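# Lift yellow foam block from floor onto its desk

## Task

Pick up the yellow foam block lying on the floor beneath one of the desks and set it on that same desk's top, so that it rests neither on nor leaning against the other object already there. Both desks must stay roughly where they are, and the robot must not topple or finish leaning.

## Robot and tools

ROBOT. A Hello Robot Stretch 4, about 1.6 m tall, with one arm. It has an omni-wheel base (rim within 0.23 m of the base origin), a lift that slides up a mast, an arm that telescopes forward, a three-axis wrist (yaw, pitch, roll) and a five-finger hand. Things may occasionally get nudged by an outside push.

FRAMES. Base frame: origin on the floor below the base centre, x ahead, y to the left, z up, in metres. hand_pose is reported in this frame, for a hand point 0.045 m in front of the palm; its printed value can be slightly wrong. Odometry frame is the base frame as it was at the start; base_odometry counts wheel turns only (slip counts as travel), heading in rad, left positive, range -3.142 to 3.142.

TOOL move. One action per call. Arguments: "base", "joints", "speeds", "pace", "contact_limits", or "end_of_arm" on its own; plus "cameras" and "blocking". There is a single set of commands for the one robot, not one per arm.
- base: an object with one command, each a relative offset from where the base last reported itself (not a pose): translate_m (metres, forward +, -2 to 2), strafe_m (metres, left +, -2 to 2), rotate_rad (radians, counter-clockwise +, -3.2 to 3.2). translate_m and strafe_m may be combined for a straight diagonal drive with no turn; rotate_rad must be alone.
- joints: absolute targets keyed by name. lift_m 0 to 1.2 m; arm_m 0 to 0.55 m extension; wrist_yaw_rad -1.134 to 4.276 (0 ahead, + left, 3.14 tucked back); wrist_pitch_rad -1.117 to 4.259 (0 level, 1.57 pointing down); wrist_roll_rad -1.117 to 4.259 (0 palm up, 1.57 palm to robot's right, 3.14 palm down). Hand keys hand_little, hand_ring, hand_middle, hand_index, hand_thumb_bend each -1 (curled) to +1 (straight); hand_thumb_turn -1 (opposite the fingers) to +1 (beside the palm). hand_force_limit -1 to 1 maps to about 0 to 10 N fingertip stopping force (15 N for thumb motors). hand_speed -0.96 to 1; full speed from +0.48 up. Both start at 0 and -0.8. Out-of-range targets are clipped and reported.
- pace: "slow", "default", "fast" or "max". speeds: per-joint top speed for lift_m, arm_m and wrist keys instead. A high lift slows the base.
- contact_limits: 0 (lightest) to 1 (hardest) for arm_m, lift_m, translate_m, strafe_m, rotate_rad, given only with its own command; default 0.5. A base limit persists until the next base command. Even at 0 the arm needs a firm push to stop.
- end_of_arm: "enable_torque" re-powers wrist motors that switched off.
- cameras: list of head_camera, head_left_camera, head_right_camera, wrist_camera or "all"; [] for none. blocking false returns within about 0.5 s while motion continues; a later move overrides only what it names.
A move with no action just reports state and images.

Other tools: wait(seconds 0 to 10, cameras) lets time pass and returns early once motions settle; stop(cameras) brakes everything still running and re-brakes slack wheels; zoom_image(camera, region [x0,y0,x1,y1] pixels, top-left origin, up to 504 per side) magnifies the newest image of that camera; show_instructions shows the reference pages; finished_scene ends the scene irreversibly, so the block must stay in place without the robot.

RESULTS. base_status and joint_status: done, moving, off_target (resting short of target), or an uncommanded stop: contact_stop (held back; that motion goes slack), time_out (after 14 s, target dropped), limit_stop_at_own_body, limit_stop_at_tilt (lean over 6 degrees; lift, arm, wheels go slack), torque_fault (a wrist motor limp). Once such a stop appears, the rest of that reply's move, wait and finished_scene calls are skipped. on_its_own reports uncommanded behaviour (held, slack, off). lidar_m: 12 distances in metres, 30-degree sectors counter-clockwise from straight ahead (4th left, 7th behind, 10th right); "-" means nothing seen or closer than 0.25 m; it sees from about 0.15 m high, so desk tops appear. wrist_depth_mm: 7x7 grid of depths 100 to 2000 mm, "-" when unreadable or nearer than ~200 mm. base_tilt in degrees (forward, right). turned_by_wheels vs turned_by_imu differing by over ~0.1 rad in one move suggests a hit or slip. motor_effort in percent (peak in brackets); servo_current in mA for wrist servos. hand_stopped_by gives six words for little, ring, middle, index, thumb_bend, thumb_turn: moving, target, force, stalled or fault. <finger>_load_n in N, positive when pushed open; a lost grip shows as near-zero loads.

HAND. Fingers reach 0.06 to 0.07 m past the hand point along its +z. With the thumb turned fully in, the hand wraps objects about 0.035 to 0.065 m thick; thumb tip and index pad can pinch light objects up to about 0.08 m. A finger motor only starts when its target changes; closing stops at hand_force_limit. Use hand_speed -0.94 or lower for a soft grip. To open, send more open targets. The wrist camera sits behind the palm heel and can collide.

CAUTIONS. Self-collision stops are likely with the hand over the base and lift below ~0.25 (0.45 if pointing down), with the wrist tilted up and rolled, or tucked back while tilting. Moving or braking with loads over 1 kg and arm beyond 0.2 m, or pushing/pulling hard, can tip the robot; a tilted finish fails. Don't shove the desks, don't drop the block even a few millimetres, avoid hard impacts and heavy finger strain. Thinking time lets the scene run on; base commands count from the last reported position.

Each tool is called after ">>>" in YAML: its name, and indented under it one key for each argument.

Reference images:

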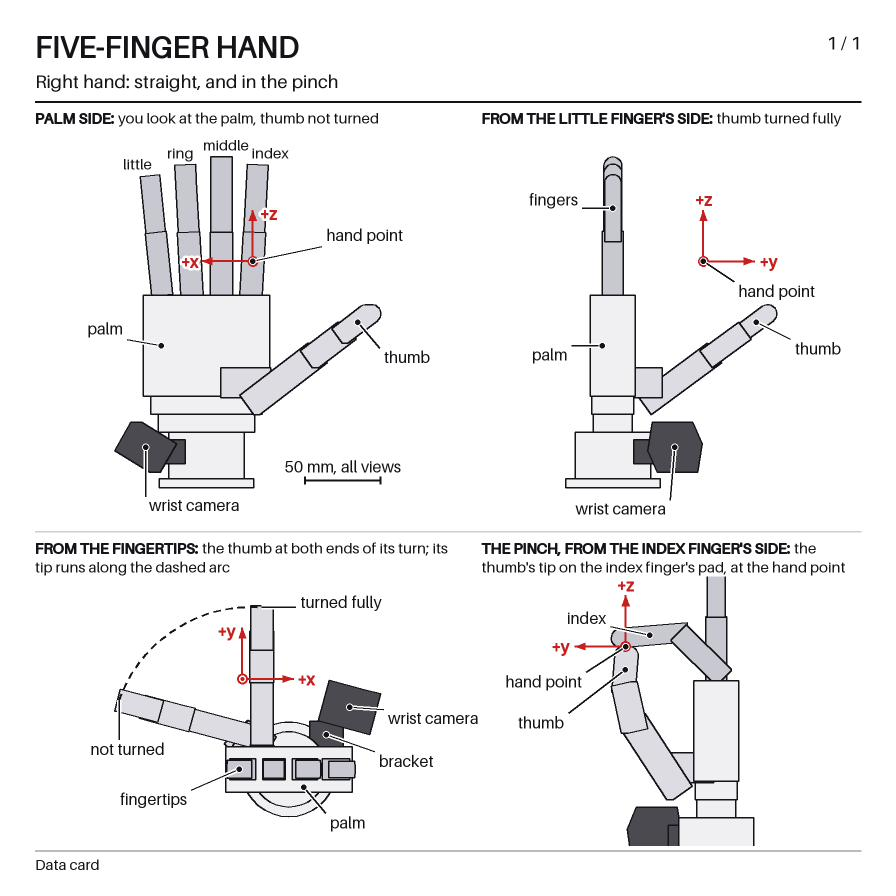

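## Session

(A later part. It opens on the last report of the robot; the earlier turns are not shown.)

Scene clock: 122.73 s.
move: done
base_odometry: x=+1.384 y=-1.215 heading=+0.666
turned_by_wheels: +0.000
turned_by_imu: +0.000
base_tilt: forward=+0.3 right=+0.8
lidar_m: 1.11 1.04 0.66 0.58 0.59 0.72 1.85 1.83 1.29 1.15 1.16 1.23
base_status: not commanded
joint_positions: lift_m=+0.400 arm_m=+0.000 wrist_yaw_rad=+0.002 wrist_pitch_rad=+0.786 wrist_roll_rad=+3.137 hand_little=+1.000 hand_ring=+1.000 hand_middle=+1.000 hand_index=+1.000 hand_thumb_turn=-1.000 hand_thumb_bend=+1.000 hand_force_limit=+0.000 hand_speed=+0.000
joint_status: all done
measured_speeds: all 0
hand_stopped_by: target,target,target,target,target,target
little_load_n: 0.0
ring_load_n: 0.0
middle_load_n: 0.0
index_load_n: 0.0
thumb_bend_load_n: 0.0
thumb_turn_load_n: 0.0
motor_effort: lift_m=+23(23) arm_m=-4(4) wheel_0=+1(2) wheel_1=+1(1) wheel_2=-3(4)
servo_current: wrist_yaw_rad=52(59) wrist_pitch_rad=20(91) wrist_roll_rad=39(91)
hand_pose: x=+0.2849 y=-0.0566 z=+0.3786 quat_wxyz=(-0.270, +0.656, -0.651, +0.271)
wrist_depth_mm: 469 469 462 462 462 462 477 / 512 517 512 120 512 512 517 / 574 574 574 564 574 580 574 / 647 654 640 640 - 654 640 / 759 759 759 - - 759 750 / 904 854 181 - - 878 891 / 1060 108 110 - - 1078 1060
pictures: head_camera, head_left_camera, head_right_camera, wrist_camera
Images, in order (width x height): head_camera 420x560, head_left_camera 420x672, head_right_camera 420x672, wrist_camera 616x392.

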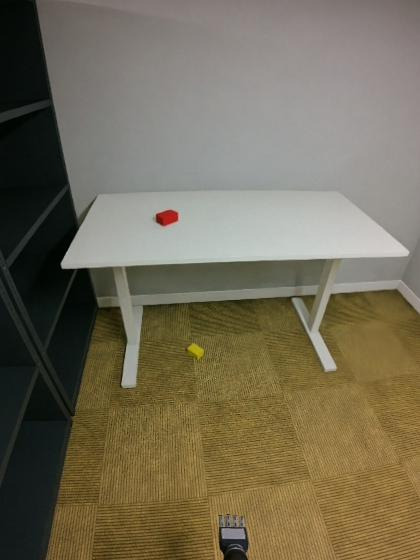

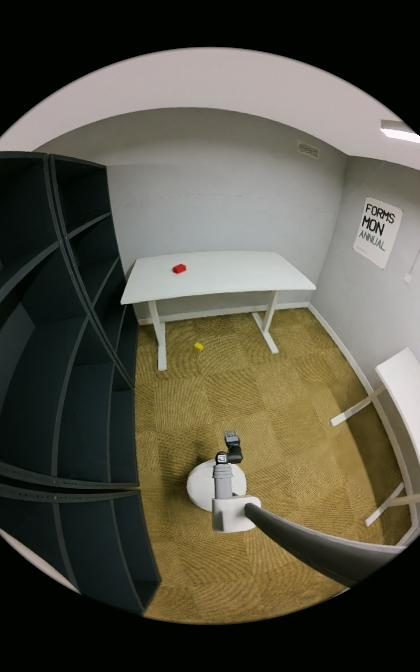

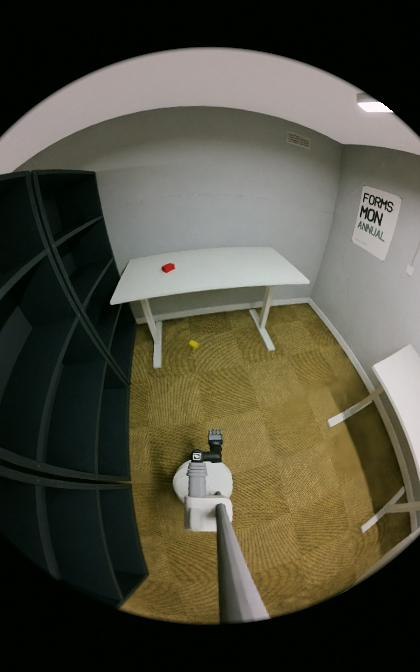

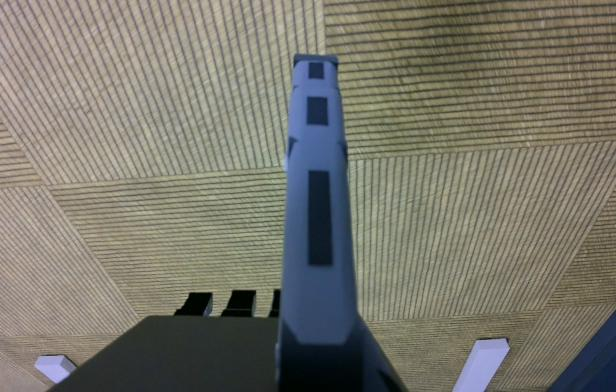

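>>> move:
  base: {"translate_m": 0.5, "strafe_m": 0.14}
  joints: {"lift_m": 0.2}
  cameras: ["all"]

Scene clock: 136.60 s.
move: done
base_odometry: x=+1.691 y=-0.796 heading=+0.666
turned_by_wheels: +0.000
turned_by_imu: -0.003
base_tilt: forward=+0.4 right=+0.9
lidar_m: 0.59 0.59 0.61 0.53 0.52 0.66 1.35 2.35 1.31 1.22 1.04 0.66
base_status: done
joint_positions: lift_m=+0.200 arm_m=+0.000 wrist_yaw_rad=+0.002 wrist_pitch_rad=+0.786 wrist_roll_rad=+3.137 hand_little=+1.000 hand_ring=+1.000 hand_middle=+1.000 hand_index=+1.000 hand_thumb_turn=-1.000 hand_thumb_bend=+1.000 hand_force_limit=+0.000 hand_speed=+0.000
joint_status: all done
measured_speeds: all 0
hand_stopped_by: target,target,target,target,target,target
little_load_n: 0.0
ring_load_n: 0.0
middle_load_n: 0.0
index_load_n: 0.0
thumb_bend_load_n: 0.0
thumb_turn_load_n: 0.0
motor_effort: lift_m=+15(20) arm_m=-4(4) wheel_0=+0(3) wheel_1=+4(14) wheel_2=-2(14)
servo_current: wrist_yaw_rad=59(59) wrist_pitch_rad=46(65) wrist_roll_rad=39(52)
hand_pose: x=+0.2848 y=-0.0566 z=+0.1792 quat_wxyz=(-0.270, +0.656, -0.651, +0.271)
wrist_depth_mm: 281 277 278 278 278 283 283 / 306 304 309 120 309 310 307 / 338 343 345 338 345 345 343 / 384 384 387 389 389 389 394 / 445 445 449 - - 445 455 / 530 508 181 - - 535 512 / 627 108 110 - - 621 -
pictures: head_camera, head_left_camera, head_right_camera, wrist_camera
Images, in order (width x height): head_camera 420x560, head_left_camera 420x672, head_right_camera 420x672, wrist_camera 616x392.

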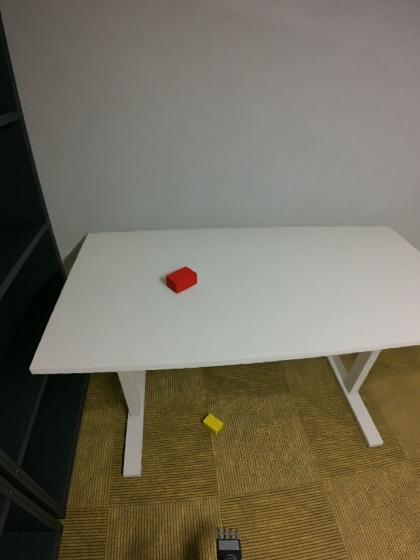

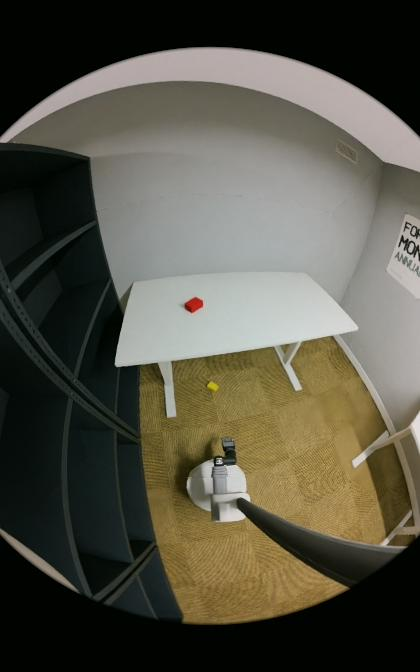

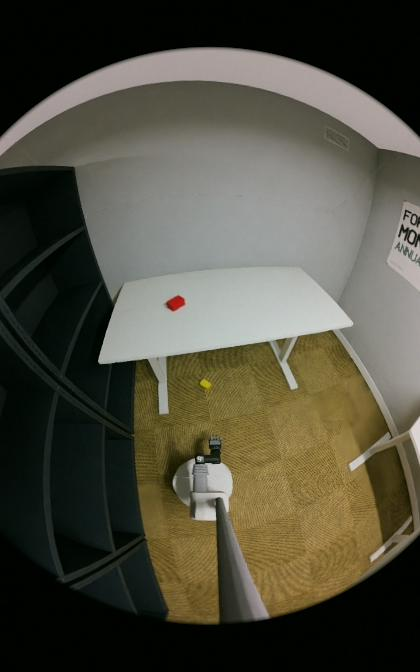

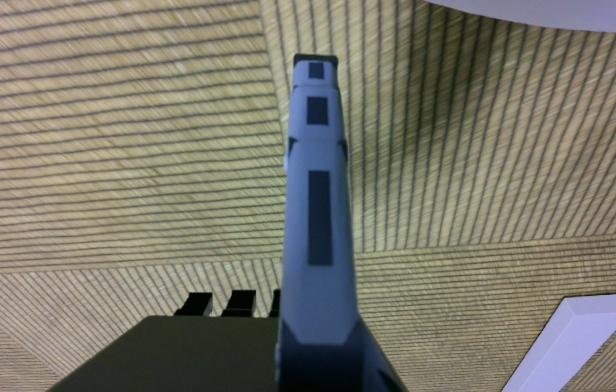

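>>> zoom_image:
  camera: "head_camera"
  region: [150, 360, 290, 500]

Scaled by 3.600 from the camera's image (finer frame: 1200x1600).

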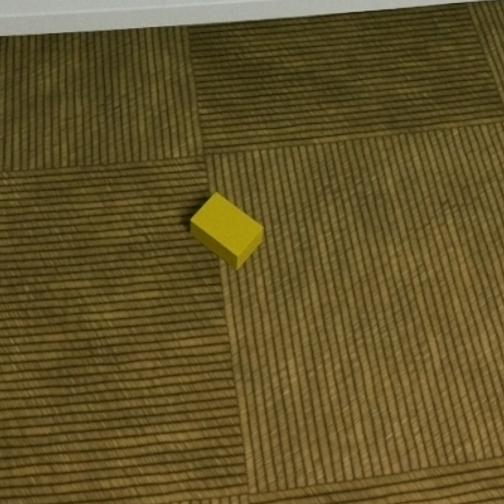

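>>> move:
  base: {"translate_m": 0.15, "strafe_m": 0.10}
  joints: {"wrist_yaw_rad": -0.7}

>>> move:
  joints: {"arm_m": 0.3, "lift_m": 0.2}
  speeds: {"arm_m": 0.2}
  cameras: ["all"]

Scene clock: 178.70 s.
move: limit_stop_at_own_body
base_odometry: x=+1.747 y=-0.625 heading=+0.666
turned_by_wheels: +0.000
turned_by_imu: -0.001
base_tilt: forward=+0.3 right=+0.8
lidar_m: 0.42 0.44 0.52 0.44 0.46 0.59 1.16 2.52 1.41 1.35 0.74 0.47
base_status: done
joint_positions: lift_m=+0.200 arm_m=+0.000 wrist_yaw_rad=-0.444 wrist_pitch_rad=+0.787 wrist_roll_rad=+3.138 hand_little=+1.000 hand_ring=+1.000 hand_middle=+1.000 hand_index=+1.000 hand_thumb_turn=-1.000 hand_thumb_bend=+1.000 hand_force_limit=+0.000 hand_speed=+0.000
joint_status: wrist_yaw_rad limit_stop_at_own_body (moved -0.447 of -0.702)
measured_speeds: all 0
hand_stopped_by: target,target,target,target,target,target
little_load_n: -0.5
ring_load_n: 0.0
middle_load_n: 0.0
index_load_n: 0.0
thumb_bend_load_n: 0.0
thumb_turn_load_n: 0.0
on_its_own: wrist_yaw_rad is held at -0.443, not at your -0.700, since a limit_stop_at_own_body; lift_m is slack since a limit_stop_at_own_body; arm_m is slack since a limit_stop_at_own_body
motor_effort: lift_m=+20(20) arm_m=-2(4) wheel_0=-1(3) wheel_1=+3(16) wheel_2=-3(13)
servo_current: wrist_yaw_rad=52(124) wrist_pitch_rad=52(78) wrist_roll_rad=33(46)
hand_pose: x=+0.2491 y=-0.1002 z=+0.1792 quat_wxyz=(-0.203, +0.495, -0.780, +0.323)
wrist_depth_mm: - - - - - - - / 306 314 322 - - 322 317 / 342 342 345 336 342 343 343 / 384 387 389 389 387 389 392 / 449 449 445 - - 452 452 / 530 508 180 - - 530 539 / 615 108 110 - - 627 654
pictures: none

not run: a stop that you did not command came earlier in this reply.

>>> move:
  joints: {"arm_m": 0.3, "lift_m": 0.2}
  speeds: {"arm_m": 0.2}

>>> move:
  joints: {"wrist_yaw_rad": -0.7, "hand_speed": 0.0, "hand_index": 0.3, "hand_middle": 0.3, "hand_ring": 0.3}
  cameras: ["all"]

Scene clock: 184.67 s.
move: done
base_odometry: x=+1.747 y=-0.625 heading=+0.666
turned_by_wheels: +0.000
turned_by_imu: -0.001
base_tilt: forward=+0.3 right=+0.9
lidar_m: 0.43 0.44 0.52 0.44 0.46 0.59 1.14 2.51 1.43 1.36 0.74 0.47
base_status: not commanded
joint_positions: lift_m=+0.200 arm_m=+0.300 wrist_yaw_rad=-0.444 wrist_pitch_rad=+0.787 wrist_roll_rad=+3.138 hand_little=+1.000 hand_ring=+1.000 hand_middle=+1.000 hand_index=+1.000 hand_thumb_turn=-1.000 hand_thumb_bend=+1.000 hand_force_limit=+0.000 hand_speed=+0.000
joint_status: all done
measured_speeds: all 0
hand_stopped_by: target,target,target,target,target,target
little_load_n: 0.0
ring_load_n: 0.0
middle_load_n: 0.0
index_load_n: 0.0
thumb_bend_load_n: 0.0
thumb_turn_load_n: 0.0
on_its_own: wrist_yaw_rad is held at -0.443, not at your -0.700, since a limit_stop_at_own_body
motor_effort: lift_m=+16(21) arm_m=+5(7) wheel_0=-1(1) wheel_1=+3(3) wheel_2=-3(4)
servo_current: wrist_yaw_rad=39(59) wrist_pitch_rad=39(72) wrist_roll_rad=39(46)
hand_pose: x=+0.5490 y=-0.1002 z=+0.1791 quat_wxyz=(-0.203, +0.495, -0.780, +0.323)
wrist_depth_mm: 281 276 277 276 279 278 282 / 303 306 309 120 304 306 304 / 340 340 342 334 340 343 340 / 384 387 384 392 384 389 384 / 445 442 442 - - 445 445 / 525 508 180 - - 521 521 / 615 109 110 - - 615 627
pictures: none

Scene clock: 185.43 s.
move: done
base_odometry: x=+1.747 y=-0.625 heading=+0.666
turned_by_wheels: +0.000
turned_by_imu: +0.000
base_tilt: forward=+0.4 right=+0.8
lidar_m: 0.42 0.44 0.50 0.45 0.46 0.59 1.16 2.53 1.43 1.34 0.75 0.48
base_status: not commanded
joint_positions: lift_m=+0.200 arm_m=+0.300 wrist_yaw_rad=-0.698 wrist_pitch_rad=+0.787 wrist_roll_rad=+3.138 hand_little=+1.000 hand_ring=+0.300 hand_middle=+0.300 hand_index=+0.300 hand_thumb_turn=-1.000 hand_thumb_bend=+1.000 hand_force_limit=+0.000 hand_speed=+0.000
joint_status: all done
measured_speeds: all 0
hand_stopped_by: target,target,target,target,target,target
little_load_n: 0.0
ring_load_n: 0.0
middle_load_n: 0.0
index_load_n: 0.0
thumb_bend_load_n: 0.0
thumb_turn_load_n: 0.0
motor_effort: lift_m=+16(16) arm_m=+4(5) wheel_0=-1(1) wheel_1=+3(3) wheel_2=-2(4)
servo_current: wrist_yaw_rad=59(111) wrist_pitch_rad=52(65) wrist_roll_rad=39(52)
hand_pose: x=+0.5214 y=-0.1166 z=+0.1791 quat_wxyz=(-0.161, +0.392, -0.837, +0.346)
wrist_depth_mm: 279 276 277 277 278 277 279 / 307 304 307 120 307 307 306 / 340 342 342 336 342 343 340 / 387 384 387 377 368 377 387 / 449 442 430 - - 433 445 / 530 504 160 - - 521 525 / 621 108 110 - - 609 634
pictures: head_camera, head_left_camera, head_right_camera, wrist_camera
Images, in order (width x height): head_camera 420x560, head_left_camera 420x672, head_right_camera 420x672, wrist_camera 616x392.

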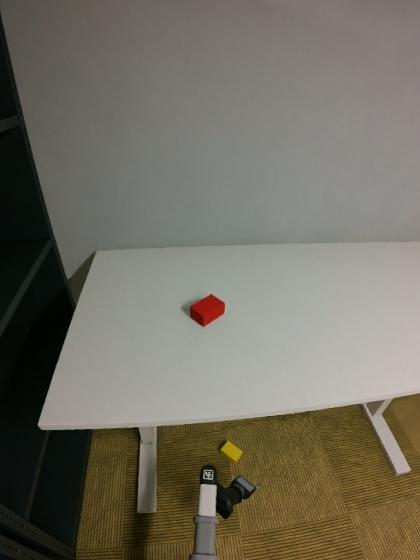

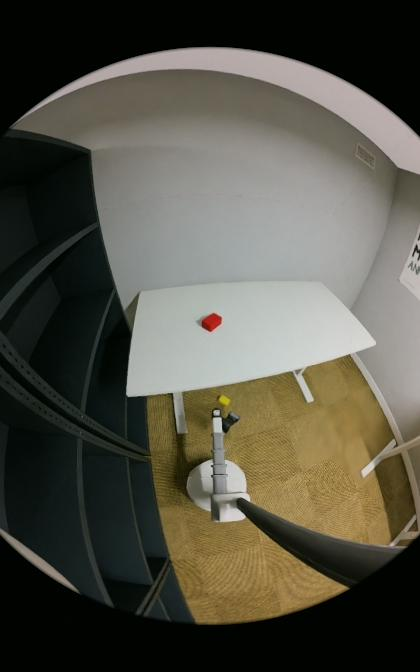

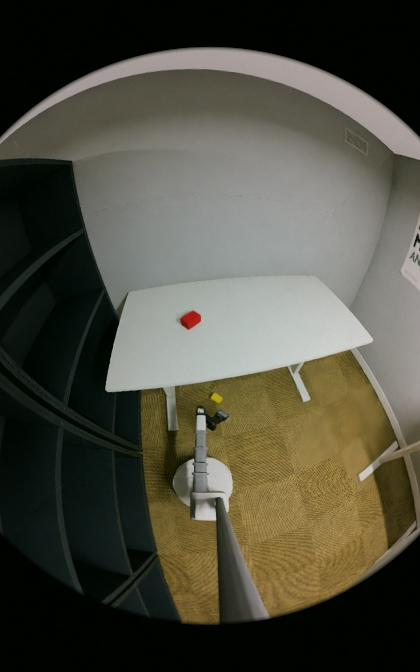

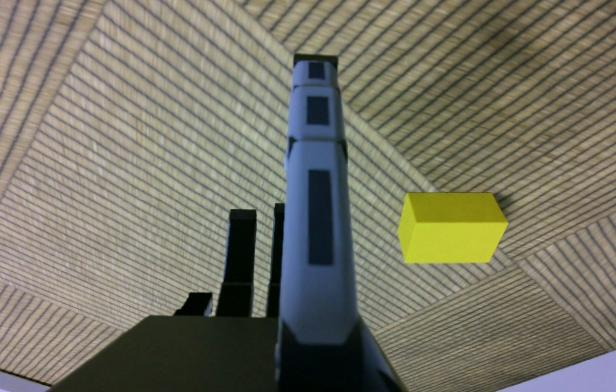

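>>> move:
  base: {"strafe_m": 0.03}
  joints: {"arm_m": 0.46}
  speeds: {"arm_m": 0.2}
  cameras: ["head_camera","wrist_camera"]

Scene clock: 204.57 s.
move: done
base_odometry: x=+1.728 y=-0.602 heading=+0.666
turned_by_wheels: +0.000
turned_by_imu: -0.002
base_tilt: forward=+0.3 right=+0.9
lidar_m: 0.43 0.43 0.49 0.43 0.43 0.54 1.08 2.53 1.45 1.38 0.76 0.48
base_status: done
joint_positions: lift_m=+0.200 arm_m=+0.460 wrist_yaw_rad=-0.698 wrist_pitch_rad=+0.787 wrist_roll_rad=+3.138 hand_little=+1.000 hand_ring=+0.300 hand_middle=+0.300 hand_index=+0.300 hand_thumb_turn=-1.000 hand_thumb_bend=+1.000 hand_force_limit=+0.000 hand_speed=+0.000
joint_status: all done
measured_speeds: all 0
hand_stopped_by: target,target,target,target,target,target
little_load_n: 0.0
ring_load_n: 0.0
middle_load_n: 0.5
index_load_n: 0.0
thumb_bend_load_n: 0.0
thumb_turn_load_n: 0.0
motor_effort: lift_m=+16(16) arm_m=+4(7) wheel_0=-4(12) wheel_1=+4(12) wheel_2=+0(3)
servo_current: wrist_yaw_rad=52(65) wrist_pitch_rad=39(65) wrist_roll_rad=33(46)
hand_pose: x=+0.6814 y=-0.1166 z=+0.1791 quat_wxyz=(-0.161, +0.392, -0.837, +0.346)
wrist_depth_mm: 278 274 277 277 277 276 279 / 304 304 306 120 303 304 304 / 340 338 342 336 342 342 342 / 384 384 387 373 382 389 389 / 445 445 427 - - 442 445 / 525 504 159 - - 521 525 / 627 108 110 - - 585 539
Images, in order (width x height): head_camera 420x560, wrist_camera 616x392.

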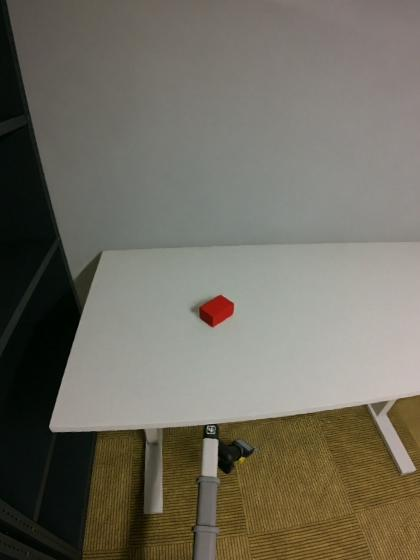

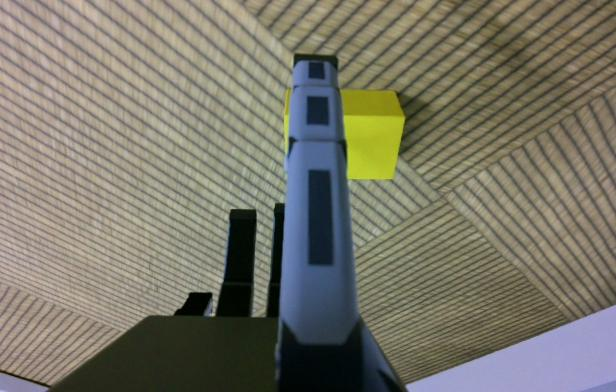

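>>> zoom_image:
  camera: "head_camera"
  region: [180, 400, 300, 500]

Scaled by 4.200 from the camera's image (finer frame: 1200x1600).

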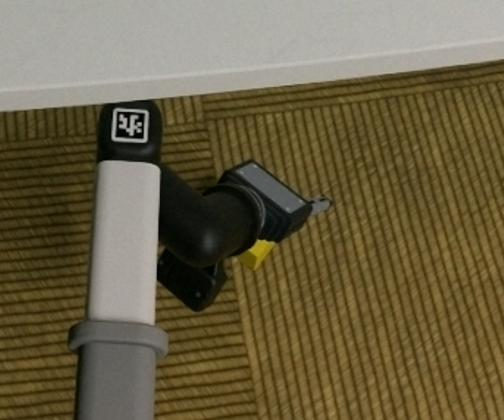

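>>> move:
  base: {"strafe_m": 0.023}
  joints: {"arm_m": 0.4875, "wrist_pitch_rad": 0.62, "hand_index": 0.7, "hand_middle": 0.7, "hand_ring": 0.7}
  speeds: {"arm_m": 0.2}
  cameras: ["head_camera","wrist_camera"]

>>> move:
  joints: {"lift_m": 0.12}
  cameras: ["head_camera","wrist_camera"]

Scene clock: 253.43 s.
move: done
base_odometry: x=+1.714 y=-0.584 heading=+0.666
turned_by_wheels: +0.000
turned_by_imu: +0.000
base_tilt: forward=+0.4 right=+0.8
lidar_m: 0.42 0.42 0.46 0.40 0.41 0.53 1.00 2.53 1.47 1.39 0.74 0.48
base_status: done
joint_positions: lift_m=+0.200 arm_m=+0.487 wrist_yaw_rad=-0.698 wrist_pitch_rad=+0.627 wrist_roll_rad=+3.138 hand_little=+1.000 hand_ring=+0.700 hand_middle=+0.700 hand_index=+0.700 hand_thumb_turn=-1.000 hand_thumb_bend=+1.000 hand_force_limit=+0.000 hand_speed=+0.000
joint_status: all done
measured_speeds: all 0
hand_stopped_by: target,target,target,target,target,target
little_load_n: 0.0
ring_load_n: 0.0
middle_load_n: 0.0
index_load_n: 0.0
thumb_bend_load_n: 0.0
thumb_turn_load_n: 0.0
motor_effort: lift_m=+16(16) arm_m=+5(7) wheel_0=-4(12) wheel_1=+5(14) wheel_2=+0(2)
servo_current: wrist_yaw_rad=46(59) wrist_pitch_rad=59(91) wrist_roll_rad=33(46)
hand_pose: x=+0.7321 y=-0.1361 z=+0.1998 quat_wxyz=(-0.191, +0.378, -0.806, +0.413)
wrist_depth_mm: 303 296 289 256 293 293 297 / 334 332 332 120 334 332 332 / 389 384 387 373 384 387 384 / 455 452 455 452 - 452 455 / 564 554 539 - - 554 530 / 699 683 161 - - 591 525 / 904 - 110 - - - -
Images, in order (width x height): head_camera 420x560, wrist_camera 616x392.

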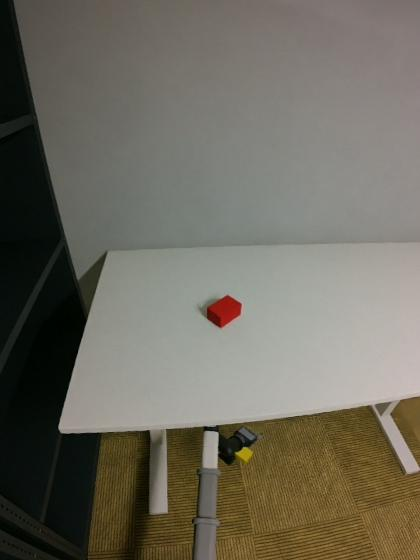

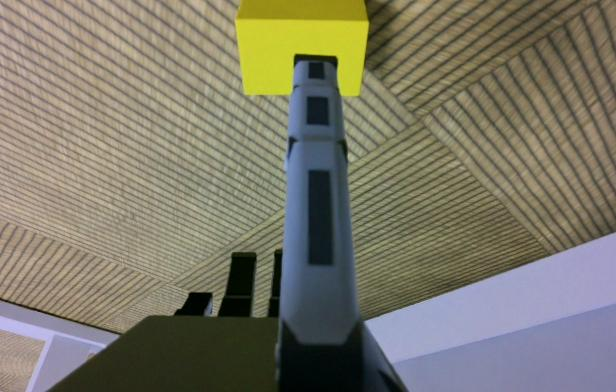

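Scene clock: 254.77 s.
move: done
base_odometry: x=+1.714 y=-0.584 heading=+0.666
turned_by_wheels: +0.000
turned_by_imu: +0.000
base_tilt: forward=+0.4 right=+0.8
lidar_m: 0.41 0.43 0.48 0.40 0.41 0.51 1.01 2.52 1.47 1.40 0.74 0.47
base_status: not commanded
joint_positions: lift_m=+0.120 arm_m=+0.487 wrist_yaw_rad=-0.698 wrist_pitch_rad=+0.626 wrist_roll_rad=+3.138 hand_little=+1.000 hand_ring=+0.700 hand_middle=+0.700 hand_index=+0.700 hand_thumb_turn=-1.000 hand_thumb_bend=+1.000 hand_force_limit=+0.000 hand_speed=+0.000
joint_status: all done
measured_speeds: all 0
hand_stopped_by: target,target,target,target,target,target
little_load_n: 0.0
ring_load_n: 0.0
middle_load_n: 0.0
index_load_n: 0.0
thumb_bend_load_n: 0.0
thumb_turn_load_n: 0.0
motor_effort: lift_m=+15(19) arm_m=+5(5) wheel_0=-4(5) wheel_1=+5(5) wheel_2=+0(1)
servo_current: wrist_yaw_rad=52(65) wrist_pitch_rad=33(72) wrist_roll_rad=46(46)
hand_pose: x=+0.7321 y=-0.1361 z=+0.1199 quat_wxyz=(-0.191, +0.378, -0.806, +0.413)
wrist_depth_mm: 219 215 216 215 213 213 217 / 243 245 213 118 236 242 241 / 283 282 266 209 281 281 277 / 334 332 334 330 330 329 329 / 413 407 384 - - 402 399 / 530 496 161 - - 517 496 / 699 108 110 - - 544 496
Images, in order (width x height): head_camera 420x560, wrist_camera 616x392.

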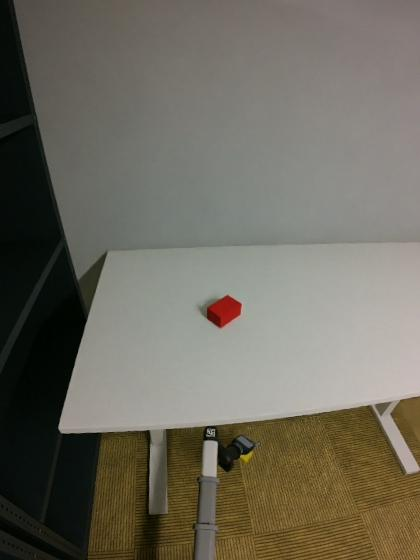

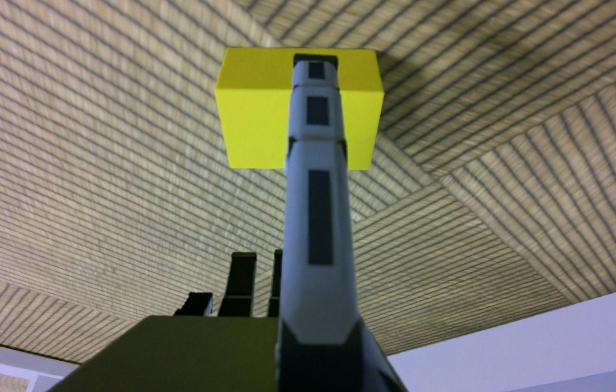

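>>> move:
  joints: {"lift_m": 0.03}
  speeds: {"lift_m": 0.08}
  contact_limits: {"lift_m": 0.2}
  cameras: ["head_camera","wrist_camera"]

Scene clock: 265.63 s.
move: done
base_odometry: x=+1.714 y=-0.584 heading=+0.666
turned_by_wheels: +0.000
turned_by_imu: -0.001
base_tilt: forward=+0.4 right=+0.8
lidar_m: 0.40 0.43 0.47 0.41 0.41 0.47 1.03 2.53 1.48 1.41 0.74 0.47
base_status: not commanded
joint_positions: lift_m=+0.030 arm_m=+0.487 wrist_yaw_rad=-0.698 wrist_pitch_rad=+0.621 wrist_roll_rad=+3.138 hand_little=+1.000 hand_ring=+0.700 hand_middle=+0.700 hand_index=+0.700 hand_thumb_turn=-1.000 hand_thumb_bend=+1.000 hand_force_limit=+0.000 hand_speed=+0.000
joint_status: all done
measured_speeds: all 0
hand_stopped_by: target,target,target,target,target,target
little_load_n: 0.0
ring_load_n: 2.0
middle_load_n: 0.5
index_load_n: 0.0
thumb_bend_load_n: 0.0
thumb_turn_load_n: 0.0
motor_effort: lift_m=+13(20) arm_m=+4(5) wheel_0=-5(5) wheel_1=+5(5) wheel_2=+0(1)
servo_current: wrist_yaw_rad=46(59) wrist_pitch_rad=39(72) wrist_roll_rad=39(46)
contact_limits: lift_m 0.2
hand_pose: x=+0.7329 y=-0.1368 z=+0.0308 quat_wxyz=(-0.193, +0.377, -0.805, +0.415)
wrist_depth_mm: 130 127 127 127 127 126 - / 145 145 145 120 144 143 143 / 169 168 163 158 162 167 166 / 203 201 144 - 152 198 198 / 252 249 158 - - 245 245 / 334 309 167 - - 320 320 / 459 109 110 - - 427 466
Images, in order (width x height): head_camera 420x560, wrist_camera 616x392.

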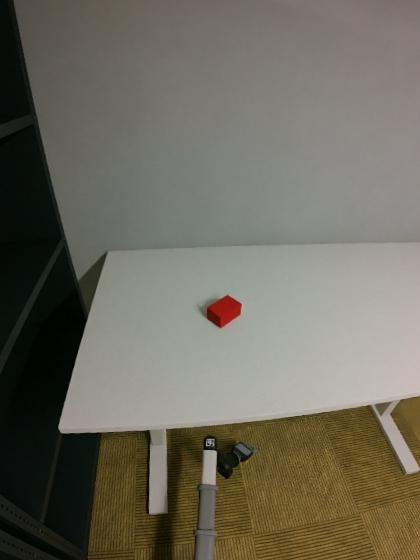

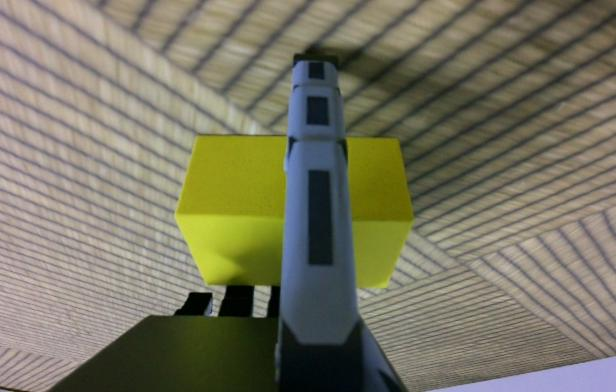

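>>> move:
  joints: {"hand_speed": -0.85, "hand_force_limit": -0.5, "hand_thumb_bend": 0.55, "hand_index": 0.0, "hand_middle": 0.0, "hand_ring": 0.0}
  cameras: ["wrist_camera"]

Scene clock: 281.87 s.
move: off_target
base_odometry: x=+1.714 y=-0.584 heading=+0.666
turned_by_wheels: +0.000
turned_by_imu: -0.001
base_tilt: forward=+0.4 right=+0.9
lidar_m: 0.42 0.44 0.47 0.39 0.40 0.51 1.02 2.53 1.46 1.40 0.75 0.47
base_status: not commanded
joint_positions: lift_m=+0.030 arm_m=+0.487 wrist_yaw_rad=-0.698 wrist_pitch_rad=+0.622 wrist_roll_rad=+3.138 hand_little=+1.000 hand_ring=+0.187 hand_middle=+0.410 hand_index=+0.187 hand_thumb_turn=-1.000 hand_thumb_bend=+0.738 hand_force_limit=-0.500 hand_speed=-0.850
joint_status: hand_ring off_target (ended at +0.187, target +0.000); hand_middle off_target (ended at +0.410, target +0.000); hand_index off_target (ended at +0.187, target +0.000); hand_thumb_bend off_target (ended at +0.738, target +0.550); the others done
measured_speeds: all 0
hand_stopped_by: target,force,force,force,force,target
little_load_n: 0.0
ring_load_n: 2.5
middle_load_n: 2.0
index_load_n: 3.0
thumb_bend_load_n: 4.0
thumb_turn_load_n: 0.5
motor_effort: lift_m=+15(15) arm_m=+4(5) wheel_0=-4(5) wheel_1=+4(5) wheel_2=+0(1)
servo_current: wrist_yaw_rad=52(65) wrist_pitch_rad=26(65) wrist_roll_rad=33(46)
contact_limits: lift_m 0.2
hand_pose: x=+0.7328 y=-0.1366 z=+0.0305 quat_wxyz=(-0.192, +0.378, -0.805, +0.414)
wrist_depth_mm: 128 125 126 125 125 124 - / 142 143 142 139 142 141 141 / 166 165 133 113 135 163 163 / 197 196 124 124 125 194 193 / 244 242 153 - - 237 238 / 320 298 158 - - 307 309 / 430 108 110 - - 407 442
Images, in order (width x height): wrist_camera 616x392.

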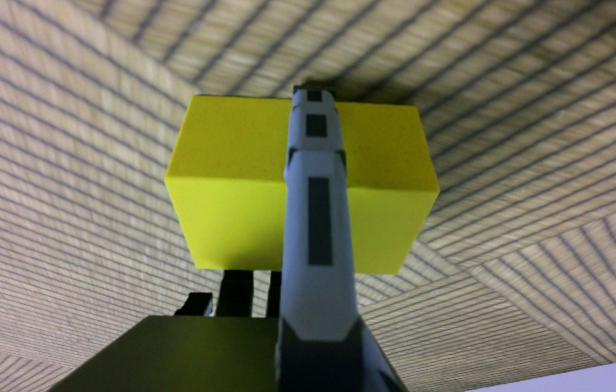

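>>> move:
  joints: {"lift_m": 0.12}
  speeds: {"lift_m": 0.08}
  cameras: ["wrist_camera","head_right_camera"]

Scene clock: 285.63 s.
move: done
base_odometry: x=+1.714 y=-0.584 heading=+0.666
turned_by_wheels: +0.000
turned_by_imu: +0.000
base_tilt: forward=+0.4 right=+0.8
lidar_m: 0.42 0.41 0.47 0.40 0.41 0.51 1.03 2.53 1.48 1.37 0.74 0.44
base_status: not commanded
joint_positions: lift_m=+0.120 arm_m=+0.487 wrist_yaw_rad=-0.698 wrist_pitch_rad=+0.622 wrist_roll_rad=+3.138 hand_little=+1.000 hand_ring=+0.187 hand_middle=+0.410 hand_index=+0.187 hand_thumb_turn=-1.000 hand_thumb_bend=+0.738 hand_force_limit=-0.500 hand_speed=-0.850
joint_status: all done
measured_speeds: all 0
hand_stopped_by: target,force,force,force,force,target
little_load_n: 0.0
ring_load_n: 2.5
middle_load_n: 0.0
index_load_n: 3.0
thumb_bend_load_n: 4.5
thumb_turn_load_n: 1.0
motor_effort: lift_m=+23(28) arm_m=+4(5) wheel_0=-4(4) wheel_1=+4(4) wheel_2=+0(0)
servo_current: wrist_yaw_rad=46(59) wrist_pitch_rad=33(65) wrist_roll_rad=39(46)
hand_pose: x=+0.7328 y=-0.1366 z=+0.1199 quat_wxyz=(-0.192, +0.378, -0.805, +0.414)
wrist_depth_mm: 220 214 215 214 215 213 216 / 244 244 237 237 237 241 240 / 283 282 133 113 135 277 279 / 338 336 125 124 124 329 329 / 413 410 153 - - 402 402 / 535 504 158 - - 517 496 / 707 108 110 - - 544 492
pictures: head_right_camera, wrist_camera
Images, in order (width x height): head_right_camera 420x672, wrist_camera 616x392.

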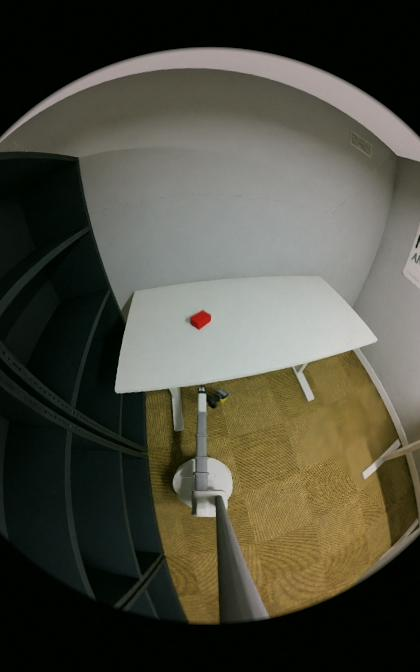

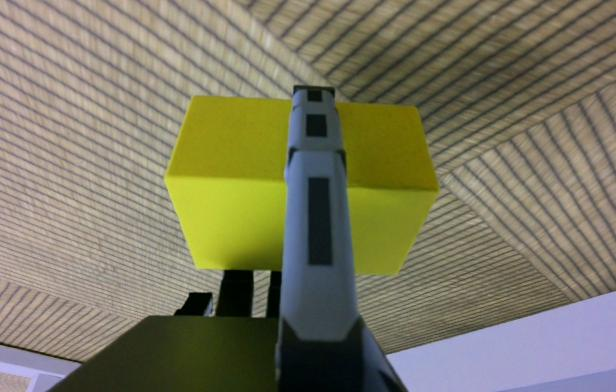

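>>> move:
  base: {"translate_m": -0.4}
  joints: {"arm_m": 0.25}
  speeds: {"arm_m": 0.2}
  pace: "slow"
  cameras: ["wrist_camera","head_camera"]

Scene clock: 311.67 s.
move: done
base_odometry: x=+1.400 y=-0.831 heading=+0.666
turned_by_wheels: +0.000
turned_by_imu: -0.001
base_tilt: forward=+0.4 right=+0.8
lidar_m: 0.80 0.60 0.38 0.34 0.33 0.41 0.90 2.15 1.58 1.40 1.44 0.91
base_status: done
joint_positions: lift_m=+0.120 arm_m=+0.250 wrist_yaw_rad=-0.698 wrist_pitch_rad=+0.622 wrist_roll_rad=+3.138 hand_little=+1.000 hand_ring=+0.187 hand_middle=+0.410 hand_index=+0.187 hand_thumb_turn=-1.000 hand_thumb_bend=+0.738 hand_force_limit=-0.500 hand_speed=-0.850
joint_status: all done
measured_speeds: all 0
hand_stopped_by: target,force,force,force,force,target
little_load_n: 0.0
ring_load_n: 2.0
middle_load_n: 0.0
index_load_n: 2.5
thumb_bend_load_n: 4.0
thumb_turn_load_n: 0.5
motor_effort: lift_m=+23(23) arm_m=-5(7) wheel_0=-3(7) wheel_1=-2(11) wheel_2=+5(11)
servo_current: wrist_yaw_rad=46(59) wrist_pitch_rad=59(59) wrist_roll_rad=39(46)
hand_pose: x=+0.4954 y=-0.1366 z=+0.1199 quat_wxyz=(-0.192, +0.378, -0.805, +0.414)
wrist_depth_mm: 221 216 216 216 215 213 219 / 246 245 239 238 237 243 242 / 285 283 133 113 135 279 279 / 338 336 125 124 125 332 330 / 415 407 153 - - 407 407 / 539 500 157 - - 517 521 / 715 109 110 - - 691 741
pictures: head_camera, wrist_camera
Images, in order (width x height): head_camera 420x560, wrist_camera 616x392.

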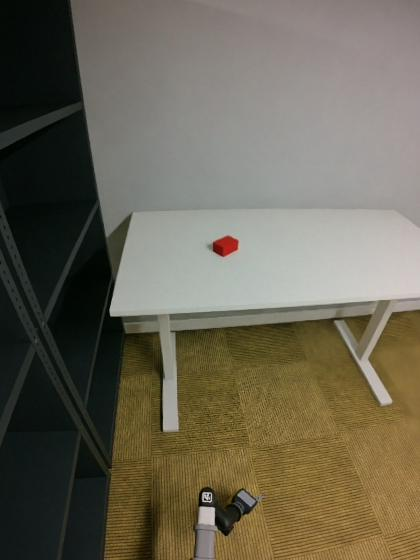

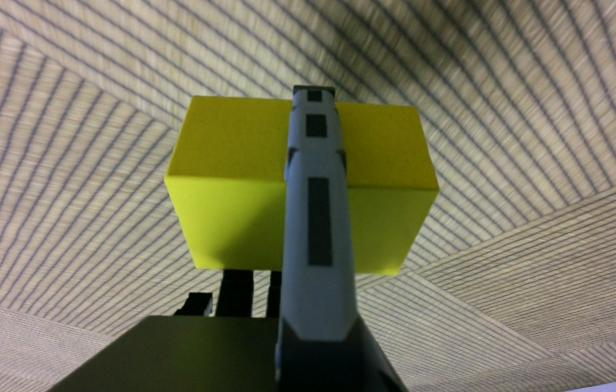

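>>> move:
  base: {"strafe_m": -0.3}
  pace: "slow"

>>> move:
  joints: {"lift_m": 1.0}
  speeds: {"lift_m": 0.2}
  cameras: ["all"]

Scene clock: 320.43 s.
move: done
base_odometry: x=+1.585 y=-1.067 heading=+0.666
turned_by_wheels: +0.000
turned_by_imu: +0.001
base_tilt: forward=+0.5 right=+0.8
lidar_m: 0.85 0.87 0.70 0.62 0.64 0.80 2.08 2.05 1.22 1.10 1.93 0.96
base_status: done
joint_positions: lift_m=+0.120 arm_m=+0.250 wrist_yaw_rad=-0.698 wrist_pitch_rad=+0.622 wrist_roll_rad=+3.138 hand_little=+1.000 hand_ring=+0.187 hand_middle=+0.410 hand_index=+0.187 hand_thumb_turn=-1.000 hand_thumb_bend=+0.738 hand_force_limit=-0.500 hand_speed=-0.850
joint_status: not commanded
measured_speeds: all 0
hand_stopped_by: target,force,force,force,force,target
little_load_n: 0.0
ring_load_n: 2.0
middle_load_n: 0.0
index_load_n: 2.5
thumb_bend_load_n: 4.5
thumb_turn_load_n: 0.5
motor_effort: lift_m=+23(23) arm_m=-5(5) wheel_0=+5(10) wheel_1=-4(13) wheel_2=-1(6)
servo_current: wrist_yaw_rad=52(65) wrist_pitch_rad=33(65) wrist_roll_rad=39(46)
hand_pose: x=+0.4954 y=-0.1366 z=+0.1199 quat_wxyz=(-0.192, +0.378, -0.805, +0.414)
wrist_depth_mm: 220 216 216 216 215 214 218 / 245 246 238 238 238 243 242 / 285 283 133 113 136 282 281 / 336 336 124 124 124 332 329 / 415 413 153 - - 402 407 / 544 500 158 - - 521 521 / 723 108 110 - - 683 750
pictures: none

Scene clock: 325.77 s.
move: done
base_odometry: x=+1.585 y=-1.067 heading=+0.666
turned_by_wheels: +0.000
turned_by_imu: -0.001
base_tilt: forward=+0.3 right=+0.8
lidar_m: 0.86 0.87 0.71 0.62 0.63 0.80 2.09 2.07 1.23 1.09 1.93 0.95
base_status: not commanded
joint_positions: lift_m=+1.000 arm_m=+0.250 wrist_yaw_rad=-0.698 wrist_pitch_rad=+0.622 wrist_roll_rad=+3.138 hand_little=+1.000 hand_ring=+0.187 hand_middle=+0.410 hand_index=+0.187 hand_thumb_turn=-1.000 hand_thumb_bend=+0.738 hand_force_limit=-0.500 hand_speed=-0.850
joint_status: all done
measured_speeds: all 0
hand_stopped_by: target,force,force,force,force,target
little_load_n: 0.0
ring_load_n: 2.0
middle_load_n: 0.0
index_load_n: 3.0
thumb_bend_load_n: 4.0
thumb_turn_load_n: 0.5
motor_effort: lift_m=+23(30) arm_m=-5(5) wheel_0=+5(5) wheel_1=-4(4) wheel_2=-1(1)
servo_current: wrist_yaw_rad=59(59) wrist_pitch_rad=33(72) wrist_roll_rad=39(46)
hand_pose: x=+0.4954 y=-0.1366 z=+0.9999 quat_wxyz=(-0.192, +0.378, -0.805, +0.414)
wrist_depth_mm: 1118 1078 1098 1078 1078 1060 1078 / 1205 1229 1205 1229 1229 1205 1205 / 1464 1397 133 113 135 1397 - / 1661 1661 124 124 125 - - / - - 153 - - - - / - - 158 - - 484 469 / - - 110 - - 603 609
pictures: head_camera, head_left_camera, head_right_camera, wrist_camera
Images, in order (width x height): head_camera 420x560, head_left_camera 420x672, head_right_camera 420x672, wrist_camera 616x392.

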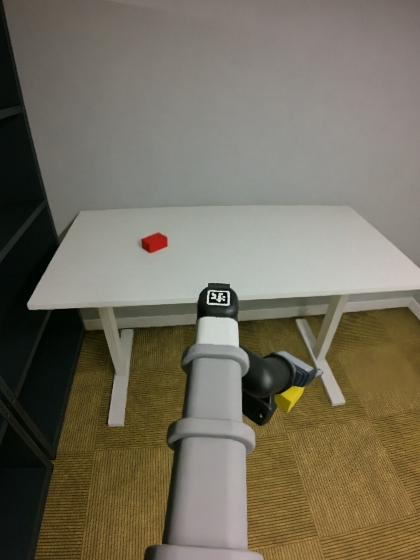

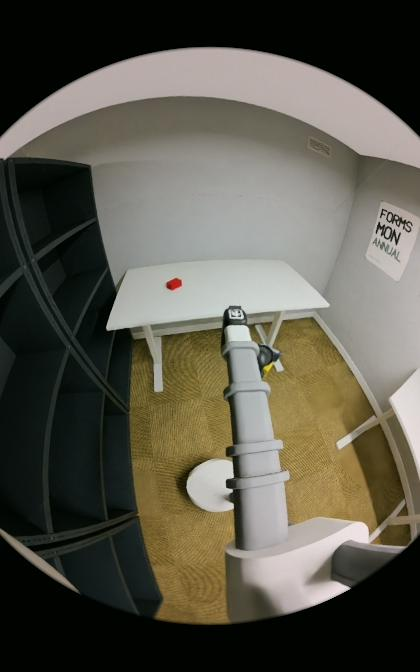

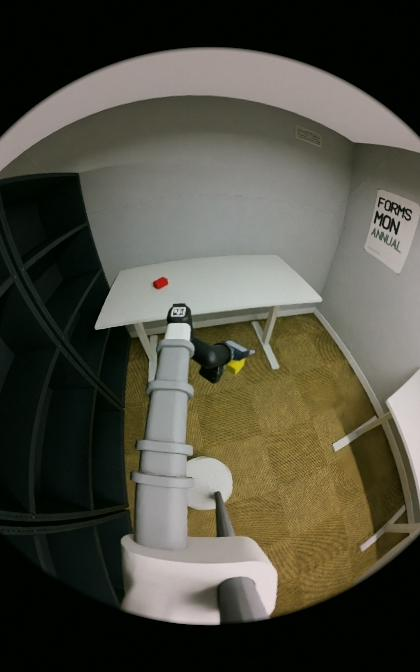

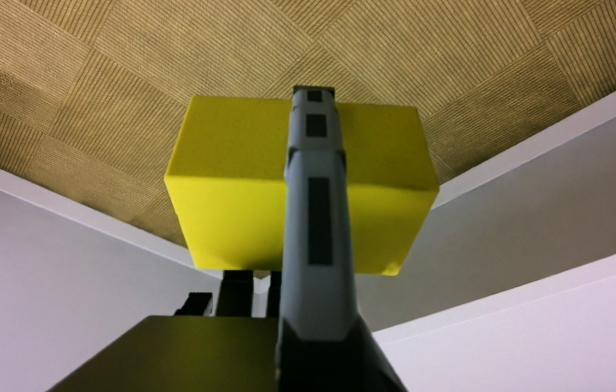

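>>> move:
  base: {"translate_m": 0.3}
  pace: "slow"

>>> move:
  joints: {"arm_m": 0.48, "lift_m": 0.95}
  speeds: {"arm_m": 0.2}
  cameras: ["all"]

Scene clock: 333.27 s.
move: done
base_odometry: x=+1.821 y=-0.881 heading=+0.666
turned_by_wheels: +0.000
turned_by_imu: +0.000
base_tilt: forward=+0.4 right=+0.8
lidar_m: 0.56 0.60 0.73 0.68 0.67 0.85 2.38 1.95 1.16 1.11 0.99 0.67
base_status: done
joint_positions: lift_m=+1.000 arm_m=+0.250 wrist_yaw_rad=-0.698 wrist_pitch_rad=+0.622 wrist_roll_rad=+3.138 hand_little=+1.000 hand_ring=+0.187 hand_middle=+0.410 hand_index=+0.187 hand_thumb_turn=-1.000 hand_thumb_bend=+0.738 hand_force_limit=-0.500 hand_speed=-0.850
joint_status: not commanded
measured_speeds: all 0
hand_stopped_by: target,force,force,force,force,target
little_load_n: 0.0
ring_load_n: 2.0
middle_load_n: 0.0
index_load_n: 2.5
thumb_bend_load_n: 4.0
thumb_turn_load_n: 0.5
motor_effort: lift_m=+23(23) arm_m=-5(5) wheel_0=+2(7) wheel_1=+3(8) wheel_2=-5(11)
servo_current: wrist_yaw_rad=52(59) wrist_pitch_rad=20(65) wrist_roll_rad=33(46)
hand_pose: x=+0.4954 y=-0.1366 z=+0.9999 quat_wxyz=(-0.192, +0.378, -0.805, +0.414)
wrist_depth_mm: 1118 1078 1118 1078 1060 1078 1078 / 1205 1229 1182 1229 1182 1205 242 / 1464 1430 133 113 136 258 248 / 1576 1708 125 124 125 296 294 / - - 152 - - 362 359 / - - 153 - - 466 466 / - 108 110 - - 609 615
pictures: none

Scene clock: 335.20 s.
move: done
base_odometry: x=+1.821 y=-0.881 heading=+0.666
turned_by_wheels: +0.000
turned_by_imu: +0.000
base_tilt: forward=+0.4 right=+0.9
lidar_m: 0.57 0.58 0.72 0.69 0.68 0.86 2.38 1.96 1.16 1.11 0.97 0.66
base_status: not commanded
joint_positions: lift_m=+0.950 arm_m=+0.480 wrist_yaw_rad=-0.698 wrist_pitch_rad=+0.622 wrist_roll_rad=+3.138 hand_little=+1.000 hand_ring=+0.187 hand_middle=+0.410 hand_index=+0.187 hand_thumb_turn=-1.000 hand_thumb_bend=+0.738 hand_force_limit=-0.500 hand_speed=-0.850
joint_status: all done
measured_speeds: all 0
hand_stopped_by: target,force,force,force,force,target
little_load_n: 0.0
ring_load_n: 2.5
middle_load_n: 0.0
index_load_n: 2.5
thumb_bend_load_n: 4.5
thumb_turn_load_n: 0.5
motor_effort: lift_m=+15(26) arm_m=+5(6) wheel_0=+2(3) wheel_1=+2(3) wheel_2=-4(5)
servo_current: wrist_yaw_rad=52(59) wrist_pitch_rad=20(52) wrist_roll_rad=33(46)
hand_pose: x=+0.7252 y=-0.1366 z=+0.9505 quat_wxyz=(-0.192, +0.377, -0.805, +0.414)
wrist_depth_mm: 1078 141 141 141 140 139 - / 169 160 152 156 156 158 158 / 185 185 133 113 136 183 182 / 220 218 124 124 124 217 217 / 271 270 153 - - 265 265 / 353 330 158 - - 340 362 / 480 108 110 - - 445 480
pictures: head_camera, head_left_camera, head_right_camera, wrist_camera
Images, in order (width x height): head_camera 420x560, head_left_camera 420x672, head_right_camera 420x672, wrist_camera 616x392.

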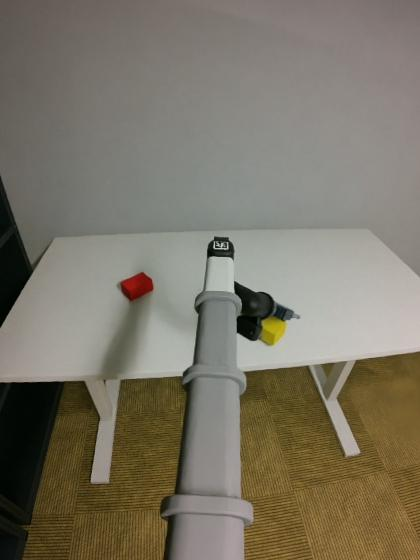

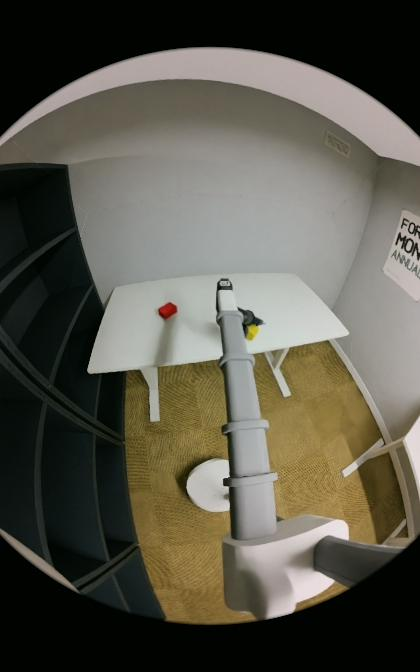

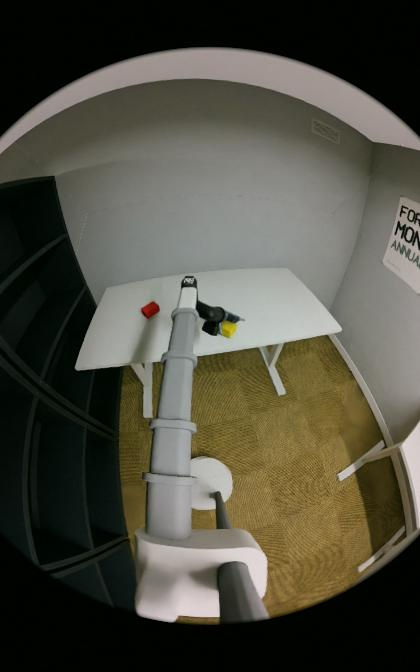

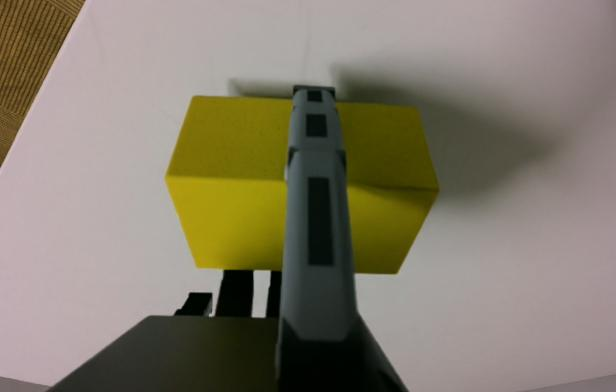

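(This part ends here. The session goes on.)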